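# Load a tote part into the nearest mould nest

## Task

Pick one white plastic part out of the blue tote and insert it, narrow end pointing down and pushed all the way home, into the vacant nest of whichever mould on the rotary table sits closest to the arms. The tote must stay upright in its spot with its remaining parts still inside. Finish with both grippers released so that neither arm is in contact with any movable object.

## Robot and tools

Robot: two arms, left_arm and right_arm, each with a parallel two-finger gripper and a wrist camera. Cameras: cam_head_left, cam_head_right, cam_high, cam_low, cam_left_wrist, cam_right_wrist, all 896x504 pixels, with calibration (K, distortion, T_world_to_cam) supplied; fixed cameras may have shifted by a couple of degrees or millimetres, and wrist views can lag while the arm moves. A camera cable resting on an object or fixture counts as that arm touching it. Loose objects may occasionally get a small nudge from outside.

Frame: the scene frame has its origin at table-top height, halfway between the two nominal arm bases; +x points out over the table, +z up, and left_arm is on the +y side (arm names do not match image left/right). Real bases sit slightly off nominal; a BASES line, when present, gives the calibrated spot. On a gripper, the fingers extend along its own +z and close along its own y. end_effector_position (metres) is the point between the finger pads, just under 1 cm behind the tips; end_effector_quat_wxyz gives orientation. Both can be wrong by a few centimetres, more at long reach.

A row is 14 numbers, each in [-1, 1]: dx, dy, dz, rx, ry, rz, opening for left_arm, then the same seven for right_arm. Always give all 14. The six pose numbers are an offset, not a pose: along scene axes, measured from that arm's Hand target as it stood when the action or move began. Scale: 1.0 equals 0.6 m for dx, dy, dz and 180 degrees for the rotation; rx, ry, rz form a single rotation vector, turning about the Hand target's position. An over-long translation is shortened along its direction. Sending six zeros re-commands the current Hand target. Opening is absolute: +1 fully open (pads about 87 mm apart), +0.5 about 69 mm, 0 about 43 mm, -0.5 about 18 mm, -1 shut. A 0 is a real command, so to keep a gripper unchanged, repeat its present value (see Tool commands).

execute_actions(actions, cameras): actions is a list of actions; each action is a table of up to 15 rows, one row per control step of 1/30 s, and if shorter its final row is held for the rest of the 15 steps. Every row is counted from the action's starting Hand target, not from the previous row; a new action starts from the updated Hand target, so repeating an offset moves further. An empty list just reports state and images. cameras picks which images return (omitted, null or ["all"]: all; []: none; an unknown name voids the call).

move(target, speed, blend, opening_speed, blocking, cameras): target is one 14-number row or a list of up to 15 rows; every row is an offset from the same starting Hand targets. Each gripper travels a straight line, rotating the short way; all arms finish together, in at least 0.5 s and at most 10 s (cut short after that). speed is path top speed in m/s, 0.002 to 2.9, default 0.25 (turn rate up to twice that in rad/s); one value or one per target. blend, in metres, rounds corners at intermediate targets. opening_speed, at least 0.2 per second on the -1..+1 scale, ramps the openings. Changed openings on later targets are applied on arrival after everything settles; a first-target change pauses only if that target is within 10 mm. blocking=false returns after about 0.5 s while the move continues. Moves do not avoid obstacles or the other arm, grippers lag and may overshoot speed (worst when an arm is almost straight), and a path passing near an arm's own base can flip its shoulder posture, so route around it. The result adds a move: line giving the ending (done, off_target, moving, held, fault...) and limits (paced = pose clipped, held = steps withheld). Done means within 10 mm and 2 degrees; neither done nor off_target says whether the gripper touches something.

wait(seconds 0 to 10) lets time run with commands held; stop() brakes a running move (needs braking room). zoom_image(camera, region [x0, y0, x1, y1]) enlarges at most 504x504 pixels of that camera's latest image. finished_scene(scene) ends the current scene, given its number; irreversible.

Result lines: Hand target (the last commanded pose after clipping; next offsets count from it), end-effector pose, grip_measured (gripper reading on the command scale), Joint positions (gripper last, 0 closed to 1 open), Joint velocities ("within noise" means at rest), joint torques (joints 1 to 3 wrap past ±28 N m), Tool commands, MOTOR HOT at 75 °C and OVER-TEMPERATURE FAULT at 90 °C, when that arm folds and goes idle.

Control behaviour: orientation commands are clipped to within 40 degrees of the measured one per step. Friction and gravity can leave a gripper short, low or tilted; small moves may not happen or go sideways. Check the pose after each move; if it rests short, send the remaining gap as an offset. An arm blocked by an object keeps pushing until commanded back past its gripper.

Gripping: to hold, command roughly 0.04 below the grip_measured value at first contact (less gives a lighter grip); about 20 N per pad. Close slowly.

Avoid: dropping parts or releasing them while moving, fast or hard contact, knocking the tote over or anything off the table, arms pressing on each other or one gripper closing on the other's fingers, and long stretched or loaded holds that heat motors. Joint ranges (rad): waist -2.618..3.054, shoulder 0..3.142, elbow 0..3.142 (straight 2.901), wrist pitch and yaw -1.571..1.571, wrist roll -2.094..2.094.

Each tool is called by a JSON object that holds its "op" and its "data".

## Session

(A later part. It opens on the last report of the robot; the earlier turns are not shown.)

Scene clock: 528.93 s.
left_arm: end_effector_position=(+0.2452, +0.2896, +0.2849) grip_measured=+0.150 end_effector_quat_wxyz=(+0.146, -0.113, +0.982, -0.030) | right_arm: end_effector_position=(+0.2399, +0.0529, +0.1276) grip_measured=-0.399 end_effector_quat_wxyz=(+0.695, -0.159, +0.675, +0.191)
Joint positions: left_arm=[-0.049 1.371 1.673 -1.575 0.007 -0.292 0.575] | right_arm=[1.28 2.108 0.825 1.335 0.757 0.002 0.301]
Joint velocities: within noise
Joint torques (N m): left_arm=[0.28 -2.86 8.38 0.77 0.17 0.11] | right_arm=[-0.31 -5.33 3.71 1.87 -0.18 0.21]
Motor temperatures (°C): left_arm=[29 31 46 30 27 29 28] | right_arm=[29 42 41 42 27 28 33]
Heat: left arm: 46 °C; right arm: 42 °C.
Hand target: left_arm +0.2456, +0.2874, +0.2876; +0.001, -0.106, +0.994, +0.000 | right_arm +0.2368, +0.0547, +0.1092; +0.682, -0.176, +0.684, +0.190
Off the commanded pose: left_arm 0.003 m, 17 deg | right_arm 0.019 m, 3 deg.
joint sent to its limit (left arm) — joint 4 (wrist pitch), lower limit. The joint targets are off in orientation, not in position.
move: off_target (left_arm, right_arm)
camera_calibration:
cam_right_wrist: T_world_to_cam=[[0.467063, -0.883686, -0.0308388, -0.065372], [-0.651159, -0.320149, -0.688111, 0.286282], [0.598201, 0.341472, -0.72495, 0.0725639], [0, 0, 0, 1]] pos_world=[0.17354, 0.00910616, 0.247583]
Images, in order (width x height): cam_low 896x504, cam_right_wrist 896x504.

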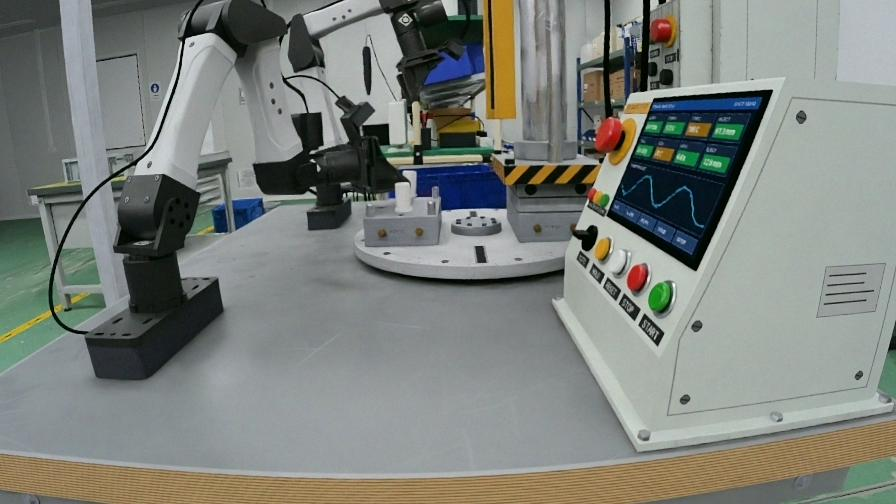

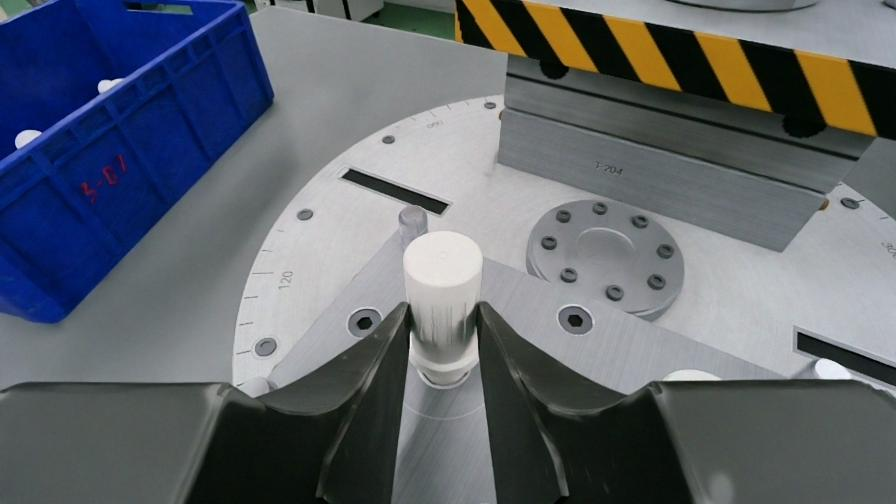

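{"op": "move", "data": {"target": [[0,0,0,0,0,0,0.15,0,0,0.03,0.003,-0.005,0,-0.6],[0,0,0,0,0,0,0.15,-0.004,-0.001,0.022,0.003,-0.005,0,-0.6]], "speed": 0.05, "cameras": []}}

{"op": "move", "data": {"target": [0,0,0,0,0,0,0.15,0,0,-0.032,0,0,0,-0.6], "speed": 0.04, "cameras": ["cam_right_wrist","cam_low"]}}

{"op": "zoom_image", "data": {"camera": "cam_right_wrist", "region": [345, 280, 545, 480]}}

{"op": "zoom_image", "data": {"camera": "cam_low", "region": [350, 140, 450, 230]}}

Scene clock: 536.77 s.
left_arm: end_effector_position=(+0.2452, +0.2896, +0.2849) grip_measured=+0.150 end_effector_quat_wxyz=(+0.146, -0.113, +0.982, -0.030) | right_arm: end_effector_position=(+0.2392, +0.0529, +0.1276) grip_measured=-0.399 end_effector_quat_wxyz=(+0.695, -0.160, +0.675, +0.191)
Joint positions: left_arm=[-0.049 1.371 1.673 -1.575 0.007 -0.292 0.575] | right_arm=[1.282 2.108 0.823 1.337 0.757 -0.001 0.301]
Joint velocities: within noise
Joint torques (N m): left_arm=[0.29 -2.92 8.4 0.79 0.18 0.11] | right_arm=[0.23 -7.88 3.33 1.84 -0.14 0.02]
Motor temperatures (°C): left_arm=[29 31 47 30 27 29 28] | right_arm=[29 42 41 41 27 28 33]
Heat: left arm: 47 °C; right arm: 42 °C.
Hand target: left_arm +0.2457, +0.2874, +0.2876; +0.001, -0.106, +0.994, +0.000 | right_arm +0.2345, +0.0541, +0.1225; +0.689, -0.174, +0.677, +0.192
Off the commanded pose: left_arm 0.003 m, 17 deg | right_arm 0.007 m, 2 deg.
joint sent to its limit (left arm) — joint 4 (wrist pitch), lower limit. The joint targets are off in orientation, not in position.
move: off_target (left_arm)
No camera images: "cameras" was empty.

Scene clock: 537.77 s.
left_arm: end_effector_position=(+0.2452, +0.2896, +0.2849) grip_measured=+0.150 end_effector_quat_wxyz=(+0.146, -0.113, +0.982, -0.030) | right_arm: end_effector_position=(+0.2391, +0.0516, +0.1250) grip_measured=-0.399 end_effector_quat_wxyz=(+0.703, -0.150, +0.667, +0.197)
Joint positions: left_arm=[-0.049 1.371 1.673 -1.575 0.007 -0.292 0.575] | right_arm=[1.284 2.145 0.816 1.421 0.764 -0.011 0.301]
Joint velocities: within noise
Joint torques (N m): left_arm=[0.28 -2.93 8.38 0.78 0.17 0.11] | right_arm=[0.02 -5.34 3.37 1.7 -0.18 0.11]
Motor temperatures (°C): left_arm=[29 31 47 30 27 29 28] | right_arm=[29 42 41 41 27 28 33]
Heat: left arm: 47 °C; right arm: 42 °C.
Hand target: left_arm +0.2457, +0.2874, +0.2876; +0.001, -0.106, +0.994, +0.000 | right_arm +0.2345, +0.0540, +0.1031; +0.688, -0.174, +0.678, +0.191
Off the commanded pose: left_arm 0.003 m, 17 deg | right_arm 0.022 m, 4 deg.
joint sent to its limit (left arm) — joint 4 (wrist pitch), lower limit. The joint targets are off in orientation, not in position.
move: off_target (left_arm, right_arm)
camera_calibration:
cam_right_wrist: T_world_to_cam=[[0.464175, -0.8845, -0.0469169, -0.0635518], [-0.639852, -0.298217, -0.708277, 0.282317], [0.612479, 0.358784, -0.704374, 0.0647068], [0, 0, 0, 1]] pos_world=[0.170509, 0.00476453, 0.242555]
Images, in order (width x height): cam_low 896x504, cam_right_wrist 896x504.

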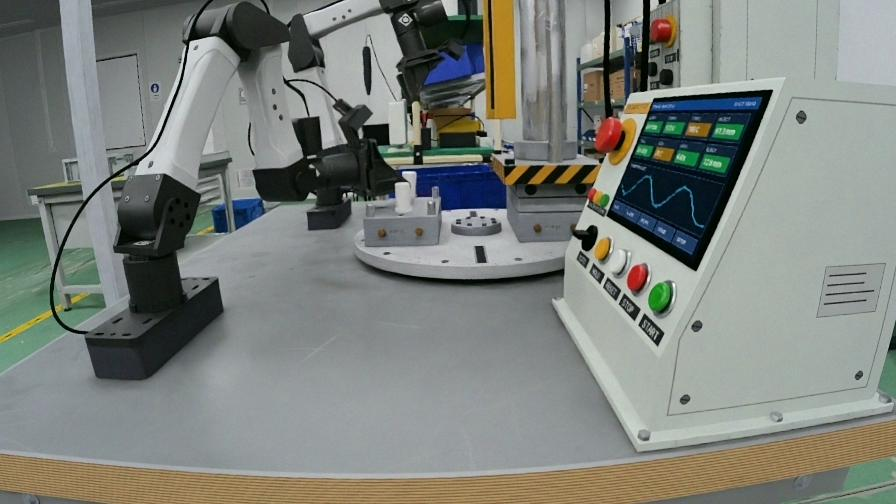

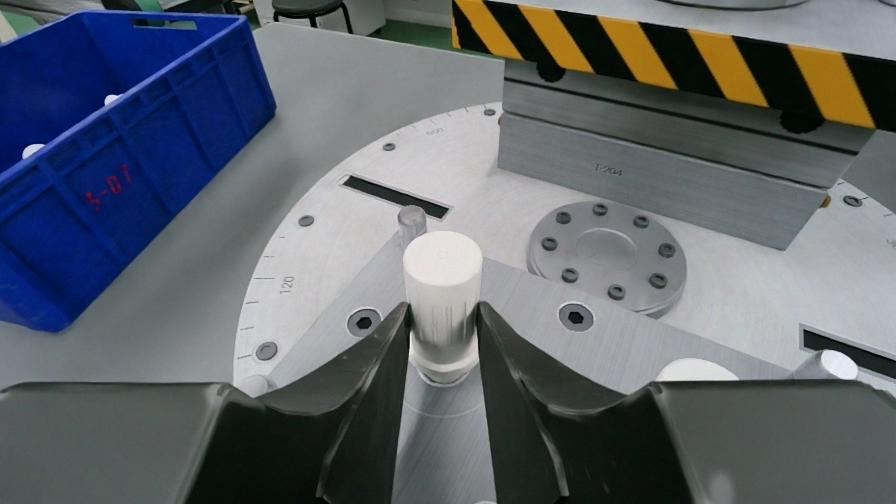

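Scaled by 2.520 from the camera's 896x504 image, which has a finer 1280x720 frame.

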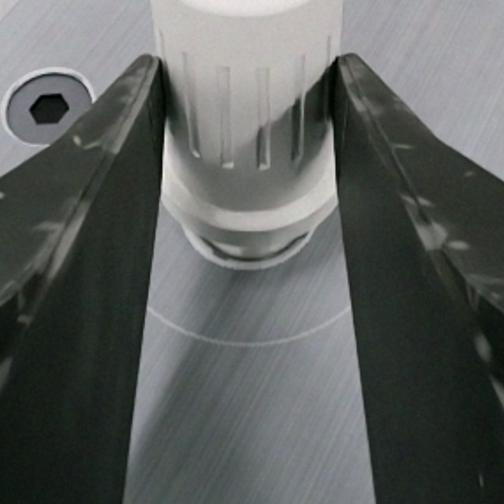

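Scaled by 5.040 from the camera's 896x504 image, which has a finer 1280x720 frame.

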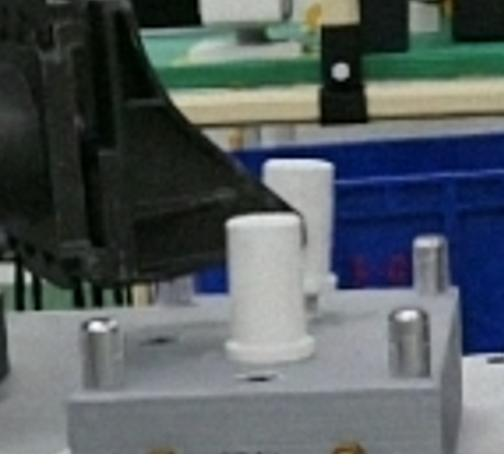

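{"op": "move", "data": {"target": [0,0,0,0,0,0,0.15,0.003,0,0.035,0,0,0,-0.6], "speed": 0.05, "cameras": []}}

{"op": "move", "data": {"target": [0,0,0,0,0,0,0.15,0,0,0,0,0,0,-0.38], "opening_speed": 0.3, "cameras": ["cam_right_wrist","cam_low"]}}

{"op": "zoom_image", "data": {"camera": "cam_right_wrist", "region": [345, 220, 545, 420]}}

Scene clock: 546.67 s.
left_arm: end_effector_position=(+0.2452, +0.2896, +0.2849) grip_measured=+0.150 end_effector_quat_wxyz=(+0.146, -0.113, +0.982, -0.030) | right_arm: end_effector_position=(+0.2373, +0.0523, +0.1161) grip_measured=-0.399 end_effector_quat_wxyz=(+0.691, -0.174, +0.677, +0.185)
Joint positions: left_arm=[-0.049 1.371 1.673 -1.575 0.007 -0.292 0.575] | right_arm=[1.284 2.132 0.816 1.348 0.747 -0.011 0.301]
Joint velocities: within noise
Joint torques (N m): left_arm=[0.31 -2.91 8.42 0.77 0.18 0.11] | right_arm=[-0.32 -10.18 4.08 1.66 -0.08 0.1]
Motor temperatures (°C): left_arm=[29 31 47 30 27 29 28] | right_arm=[29 42 40 41 27 28 33]
Heat: left arm: 47 °C; right arm: 42 °C.
Hand target: left_arm +0.2457, +0.2874, +0.2876; +0.001, -0.106, +0.994, +0.000 | right_arm +0.2363, +0.0541, +0.1242; +0.688, -0.174, +0.678, +0.191
Off the commanded pose: left_arm 0.003 m, 17 deg | right_arm 0.008 m, 1 deg.
joint sent to its limit (left arm) — joint 4 (wrist pitch), lower limit. The joint targets are off in orientation, not in position.
move: off_target (left_arm)
No camera images: "cameras" was empty.

Scene clock: 547.60 s.
left_arm: end_effector_position=(+0.2452, +0.2896, +0.2849) grip_measured=+0.150 end_effector_quat_wxyz=(+0.146, -0.113, +0.982, -0.030) | right_arm: end_effector_position=(+0.2373, +0.0523, +0.1161) grip_measured=-0.379 end_effector_quat_wxyz=(+0.691, -0.174, +0.677, +0.185)
Joint positions: left_arm=[-0.049 1.371 1.673 -1.575 0.007 -0.292 0.575] | right_arm=[1.284 2.132 0.816 1.348 0.747 -0.011 0.31]
Joint velocities: within noise
Joint torques (N m): left_arm=[0.28 -2.92 8.4 0.79 0.18 0.11] | right_arm=[-0.4 -10.19 4.12 1.66 -0.07 0.11]
Motor temperatures (°C): left_arm=[29 31 47 30 27 29 28] | right_arm=[29 42 40 41 27 28 33]
Heat: left arm: 47 °C; right arm: 42 °C.
Hand target: left_arm +0.2457, +0.2874, +0.2876; +0.001, -0.106, +0.994, +0.000 | right_arm +0.2363, +0.0540, +0.1242; +0.689, -0.174, +0.678, +0.191
Off the commanded pose: left_arm 0.003 m, 17 deg | right_arm 0.008 m, 1 deg.
joint sent to its limit (left arm) — joint 4 (wrist pitch), lower limit. The joint targets are off in orientation, not in position.
move: off_target (left_arm)
camera_calibration:
cam_right_wrist: T_world_to_cam=[[0.477782, -0.878471, -0.0035623, -0.0710063], [-0.646758, -0.349008, -0.678158, 0.27584], [0.594499, 0.326316, -0.734908, 0.0687452], [0, 0, 0, 1]] pos_world=[0.171458, 0.0114609, 0.237332]
Images, in order (width x height): cam_low 896x504, cam_right_wrist 896x504.

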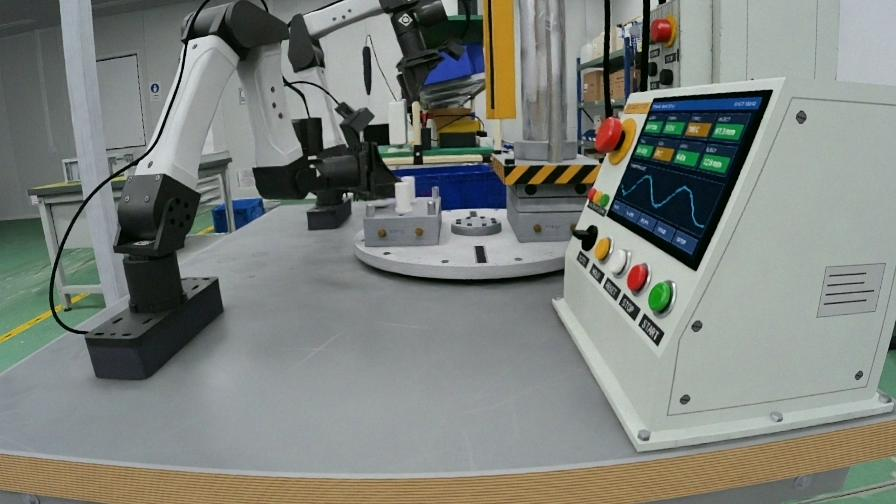

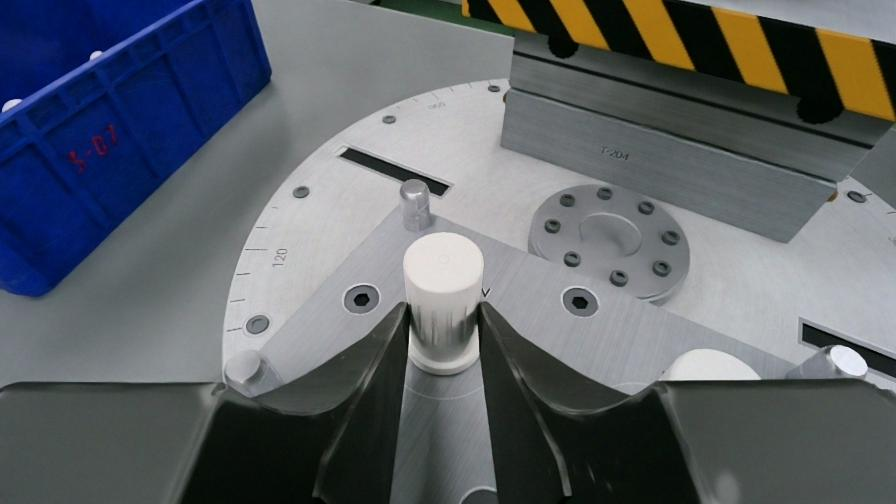

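Scaled by 2.520 from the camera's 896x504 image, which has a finer 1280x720 frame.

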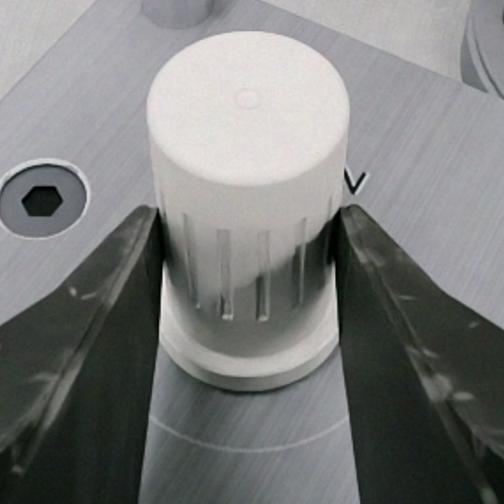

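{"op": "move", "data": {"target": [0,0,0,0,0,0,0.15,0,0,-0.03,0,0,0,-0.42], "speed": 0.05, "cameras": ["cam_right_wrist","cam_low"]}}

{"op": "zoom_image", "data": {"camera": "cam_right_wrist", "region": [345, 220, 545, 420]}}

{"op": "zoom_image", "data": {"camera": "cam_low", "region": [350, 140, 450, 230]}}

Scene clock: 554.40 s.
left_arm: end_effector_position=(+0.2451, +0.2896, +0.2849) grip_measured=+0.150 end_effector_quat_wxyz=(+0.145, -0.113, +0.982, -0.030) | right_arm: end_effector_position=(+0.2377, +0.0523, +0.1161) grip_measured=-0.398 end_effector_quat_wxyz=(+0.694, -0.168, +0.675, +0.188)
Joint positions: left_arm=[-0.049 1.371 1.673 -1.575 0.007 -0.292 0.575] | right_arm=[1.284 2.143 0.816 1.373 0.751 -0.011 0.301]
Joint velocities: within noise
Joint torques (N m): left_arm=[0.29 -2.92 8.42 0.78 0.17 0.11] | right_arm=[-0.5 -6.06 3.93 2.08 -0.09 0.14]
Motor temperatures (°C): left_arm=[29 31 47 30 27 29 28] | right_arm=[29 43 40 41 27 28 32]
Heat: left arm: 47 °C; right arm: 43 °C.
Hand target: left_arm +0.2456, +0.2874, +0.2876; +0.000, -0.106, +0.994, +0.000 | right_arm +0.2363, +0.0541, +0.1061; +0.688, -0.174, +0.678, +0.191
Off the commanded pose: left_arm 0.004 m, 17 deg | right_arm 0.010 m, 1 deg.
joint sent to its limit (left arm) — joint 4 (wrist pitch), lower limit. The joint targets are off in orientation, not in position.
move: off_target (left_arm)
camera_calibration:
cam_right_wrist: T_world_to_cam=[[0.474814, -0.879984, -0.0134094, -0.0693947], [-0.645067, -0.337614, -0.685496, 0.275883], [0.598698, 0.334133, -0.727953, 0.0662526], [0, 0, 0, 1]] pos_world=[0.171247, 0.00993846, 0.236415]
Images, in order (width x height): cam_low 896x504, cam_right_wrist 896x504.

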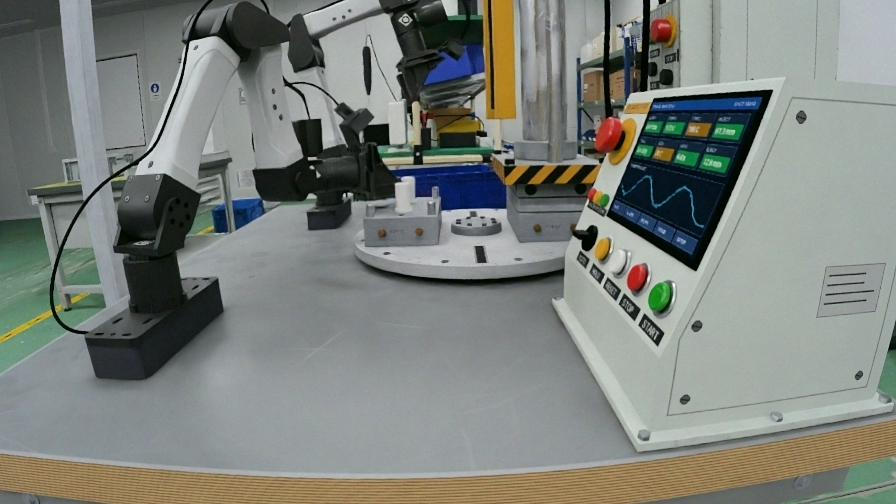

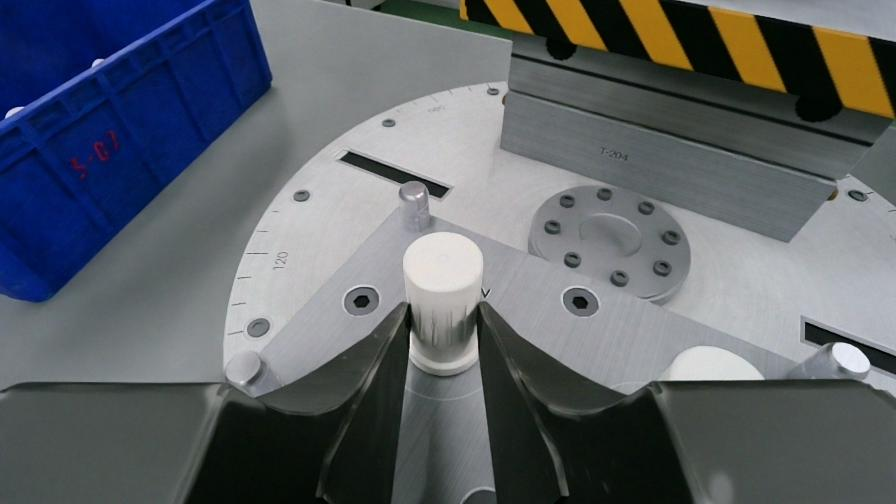

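Scaled by 2.520 from the camera's 896x504 image, which has a finer 1280x720 frame.

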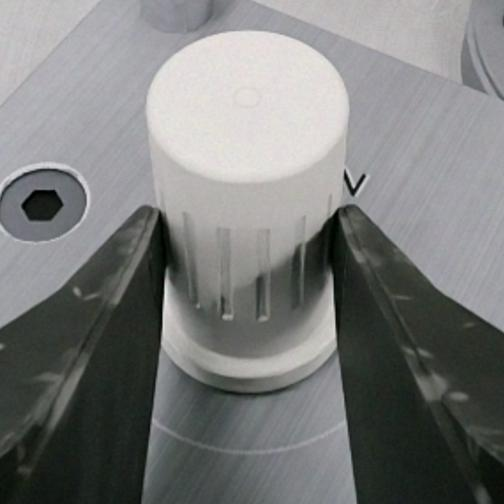

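Scaled by 5.040 from the camera's 896x504 image, which has a finer 1280x720 frame.

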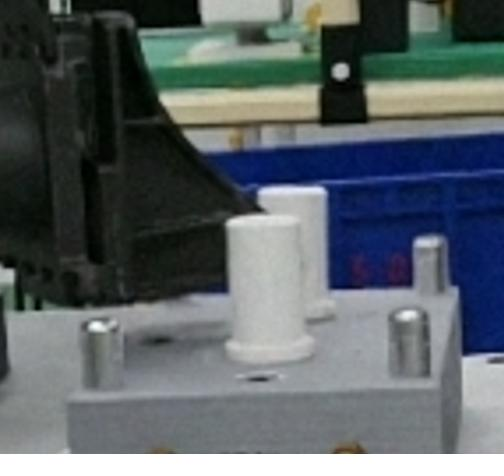

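{"op": "move", "data": {"target": [0,0,0,0,0,0,0.15,0,0,0.015,0,0,0,-0.42], "speed": 0.05, "cameras": []}}

{"op": "move", "data": {"target": [0,0,0,0,0,0,0.15,0,0,0,0,0,0,-0.15], "opening_speed": 0.3, "cameras": ["cam_right_wrist"]}}

{"op": "zoom_image", "data": {"camera": "cam_right_wrist", "region": [345, 220, 545, 420]}}

Scene clock: 566.17 s.
left_arm: end_effector_position=(+0.2451, +0.2896, +0.2849) grip_measured=+0.150 end_effector_quat_wxyz=(+0.145, -0.113, +0.982, -0.030) | right_arm: end_effector_position=(+0.2377, +0.0523, +0.1161) grip_measured=-0.398 end_effector_quat_wxyz=(+0.694, -0.168, +0.674, +0.188)
Joint positions: left_arm=[-0.049 1.371 1.673 -1.575 0.007 -0.292 0.575] | right_arm=[1.284 2.143 0.816 1.374 0.751 -0.011 0.301]
Joint velocities: within noise
Joint torques (N m): left_arm=[0.28 -2.93 8.4 0.78 0.17 0.11] | right_arm=[-0.46 -8.58 4.01 1.75 -0.11 0.12]
Motor temperatures (°C): left_arm=[29 31 47 30 27 29 28] | right_arm=[29 43 40 41 27 28 33]
Heat: left arm: 47 °C; right arm: 43 °C.
Hand target: left_arm +0.2456, +0.2874, +0.2876; +0.000, -0.106, +0.994, +0.000 | right_arm +0.2363, +0.0541, +0.1152; +0.689, -0.174, +0.677, +0.192
Off the commanded pose: left_arm 0.003 m, 17 deg | right_arm 0.002 m, 1 deg.
joint sent to its limit (left arm) — joint 4 (wrist pitch), lower limit. The joint targets are off in orientation, not in position.
move: off_target (left_arm)
No camera images: "cameras" was empty.

Scene clock: 567.27 s.
left_arm: end_effector_position=(+0.2451, +0.2896, +0.2849) grip_measured=+0.150 end_effector_quat_wxyz=(+0.145, -0.113, +0.982, -0.030) | right_arm: end_effector_position=(+0.2372, +0.0524, +0.1131) grip_measured=-0.150 end_effector_quat_wxyz=(+0.691, -0.174, +0.677, +0.185)
Joint positions: left_arm=[-0.049 1.371 1.673 -1.575 0.007 -0.292 0.575] | right_arm=[1.284 2.143 0.816 1.359 0.747 -0.011 0.425]
Joint velocities: within noise
Joint torques (N m): left_arm=[0.29 -2.93 8.38 0.78 0.18 0.11] | right_arm=[-0.46 -8.57 3.99 1.92 -0.05 0.11]
Motor temperatures (°C): left_arm=[29 31 47 30 27 29 28] | right_arm=[29 43 39 41 27 28 33]
Heat: left arm: 47 °C; right arm: 43 °C.
Hand target: left_arm +0.2456, +0.2874, +0.2876; +0.000, -0.106, +0.994, +0.000 | right_arm +0.2363, +0.0541, +0.1152; +0.689, -0.174, +0.677, +0.192
Off the commanded pose: left_arm 0.003 m, 17 deg | right_arm 0.003 m, 1 deg.
joint sent to its limit (left arm) — joint 4 (wrist pitch), lower limit. The joint targets are off in orientation, not in position.
move: off_target (left_arm)
camera_calibration:
cam_right_wrist: T_world_to_cam=[[0.478123, -0.878286, -0.00333801, -0.0709941], [-0.646704, -0.349477, -0.677967, 0.273729], [0.594282, 0.32631, -0.735085, 0.0666454], [0, 0, 0, 1]] pos_world=[0.171359, 0.0115617, 0.234332]
Images, in order (width x height): cam_right_wrist 896x504.

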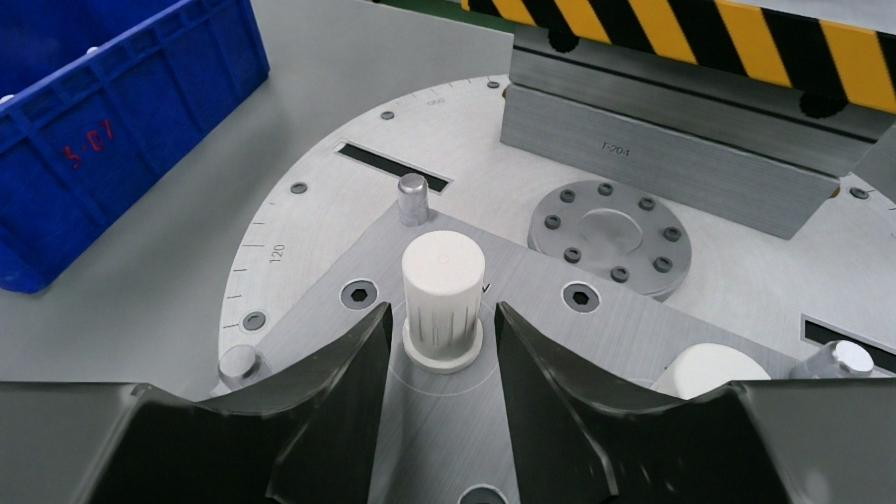

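Scaled by 2.520 from the camera's 896x504 image, which has a finer 1280x720 frame.

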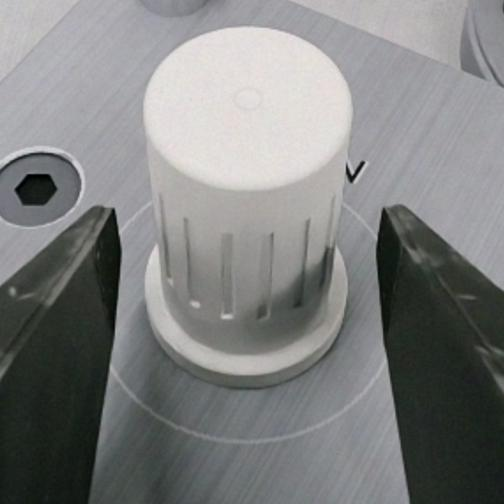

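{"op": "move", "data": {"target": [[0,0,0,0,0,0,0.15,-0.105,-0.06,0.008,0,0,0,-0.15],[0,0,0,0,0,0,0.15,-0.105,-0.06,0.22,0,0,0,-0.15]], "speed": [0.06,0.15], "cameras": ["cam_low","cam_right_wrist","cam_high"]}}

{"op": "zoom_image", "data": {"camera": "cam_low", "region": [350, 140, 450, 230]}}

Scene clock: 574.50 s.
left_arm: end_effector_position=(+0.2451, +0.2896, +0.2849) grip_measured=+0.150 end_effector_quat_wxyz=(+0.145, -0.113, +0.982, -0.030) | right_arm: end_effector_position=(+0.1744, +0.0159, +0.2292) grip_measured=-0.150 end_effector_quat_wxyz=(+0.684, -0.191, +0.682, +0.176)
Joint positions: left_arm=[-0.049 1.371 1.673 -1.575 0.007 -0.292 0.575] | right_arm=[1.439 1.577 0.738 0.836 0.889 -0.018 0.425]
Joint velocities: within noise
Joint torques (N m): left_arm=[0.27 -2.92 8.42 0.78 0.18 0.11] | right_arm=[0.05 -7.34 8.43 1.82 0.16 0.13]
Motor temperatures (°C): left_arm=[29 31 47 30 27 29 28] | right_arm=[29 44 39 41 27 28 32]
Heat: left arm: 47 °C; right arm: 44 °C.
Hand target: left_arm +0.2456, +0.2874, +0.2876; +0.000, -0.106, +0.994, +0.000 | right_arm +0.1733, +0.0181, +0.2472; +0.689, -0.174, +0.678, +0.191
Off the commanded pose: left_arm 0.003 m, 17 deg | right_arm 0.018 m, 3 deg.
joint sent to its limit (left arm) — joint 4 (wrist pitch), lower limit. The joint targets are off in orientation, not in position.
move: off_target (left_arm, right_arm)
camera_calibration:
cam_right_wrist: T_world_to_cam=[[0.489875, -0.871339, 0.0281106, -0.0820074], [-0.646212, -0.384572, -0.659177, 0.295232], [0.585178, 0.304749, -0.751462, 0.206889], [0, 0, 0, 1]] pos_world=[0.109889, -0.0209675, 0.352385]
Images, in order (width x height): cam_high 896x504, cam_low 896x504, cam_right_wrist 896x504.

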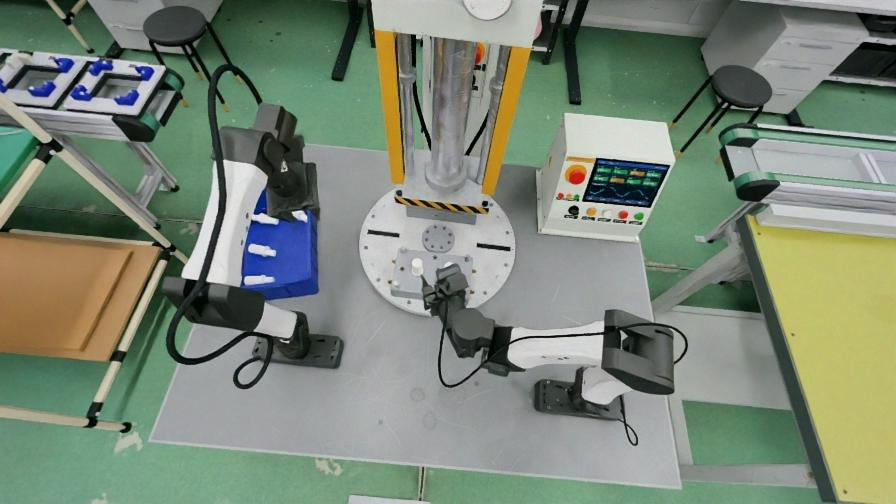

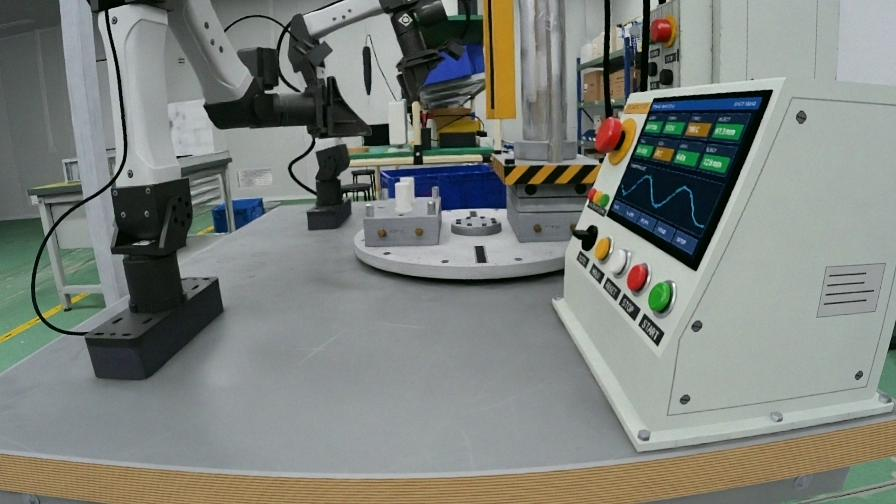

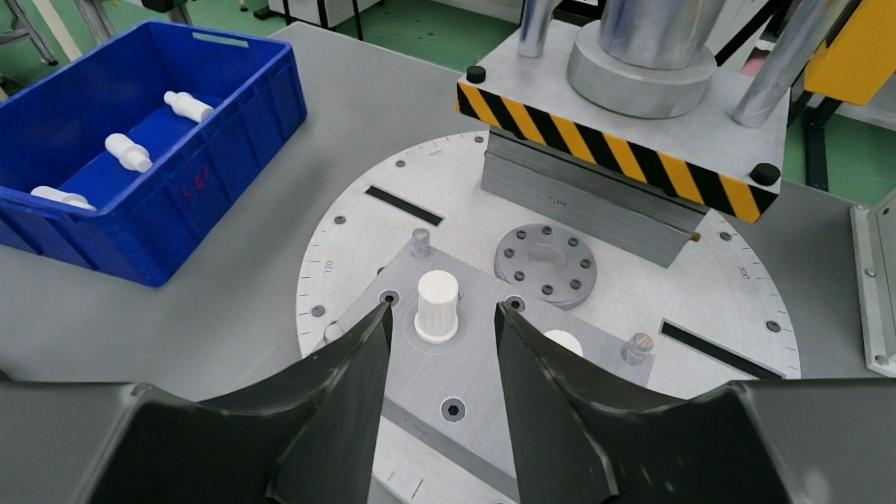

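Scaled by 5.040 from the camera's 896x504 image, which has a finer 1280x720 frame.

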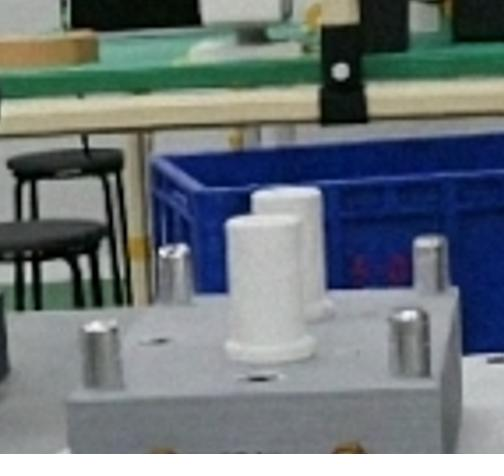

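Seated, upright, and both arms clear.

{"op": "finished_scene", "data": {"scene": 2}}

The scene is finished: the task was done.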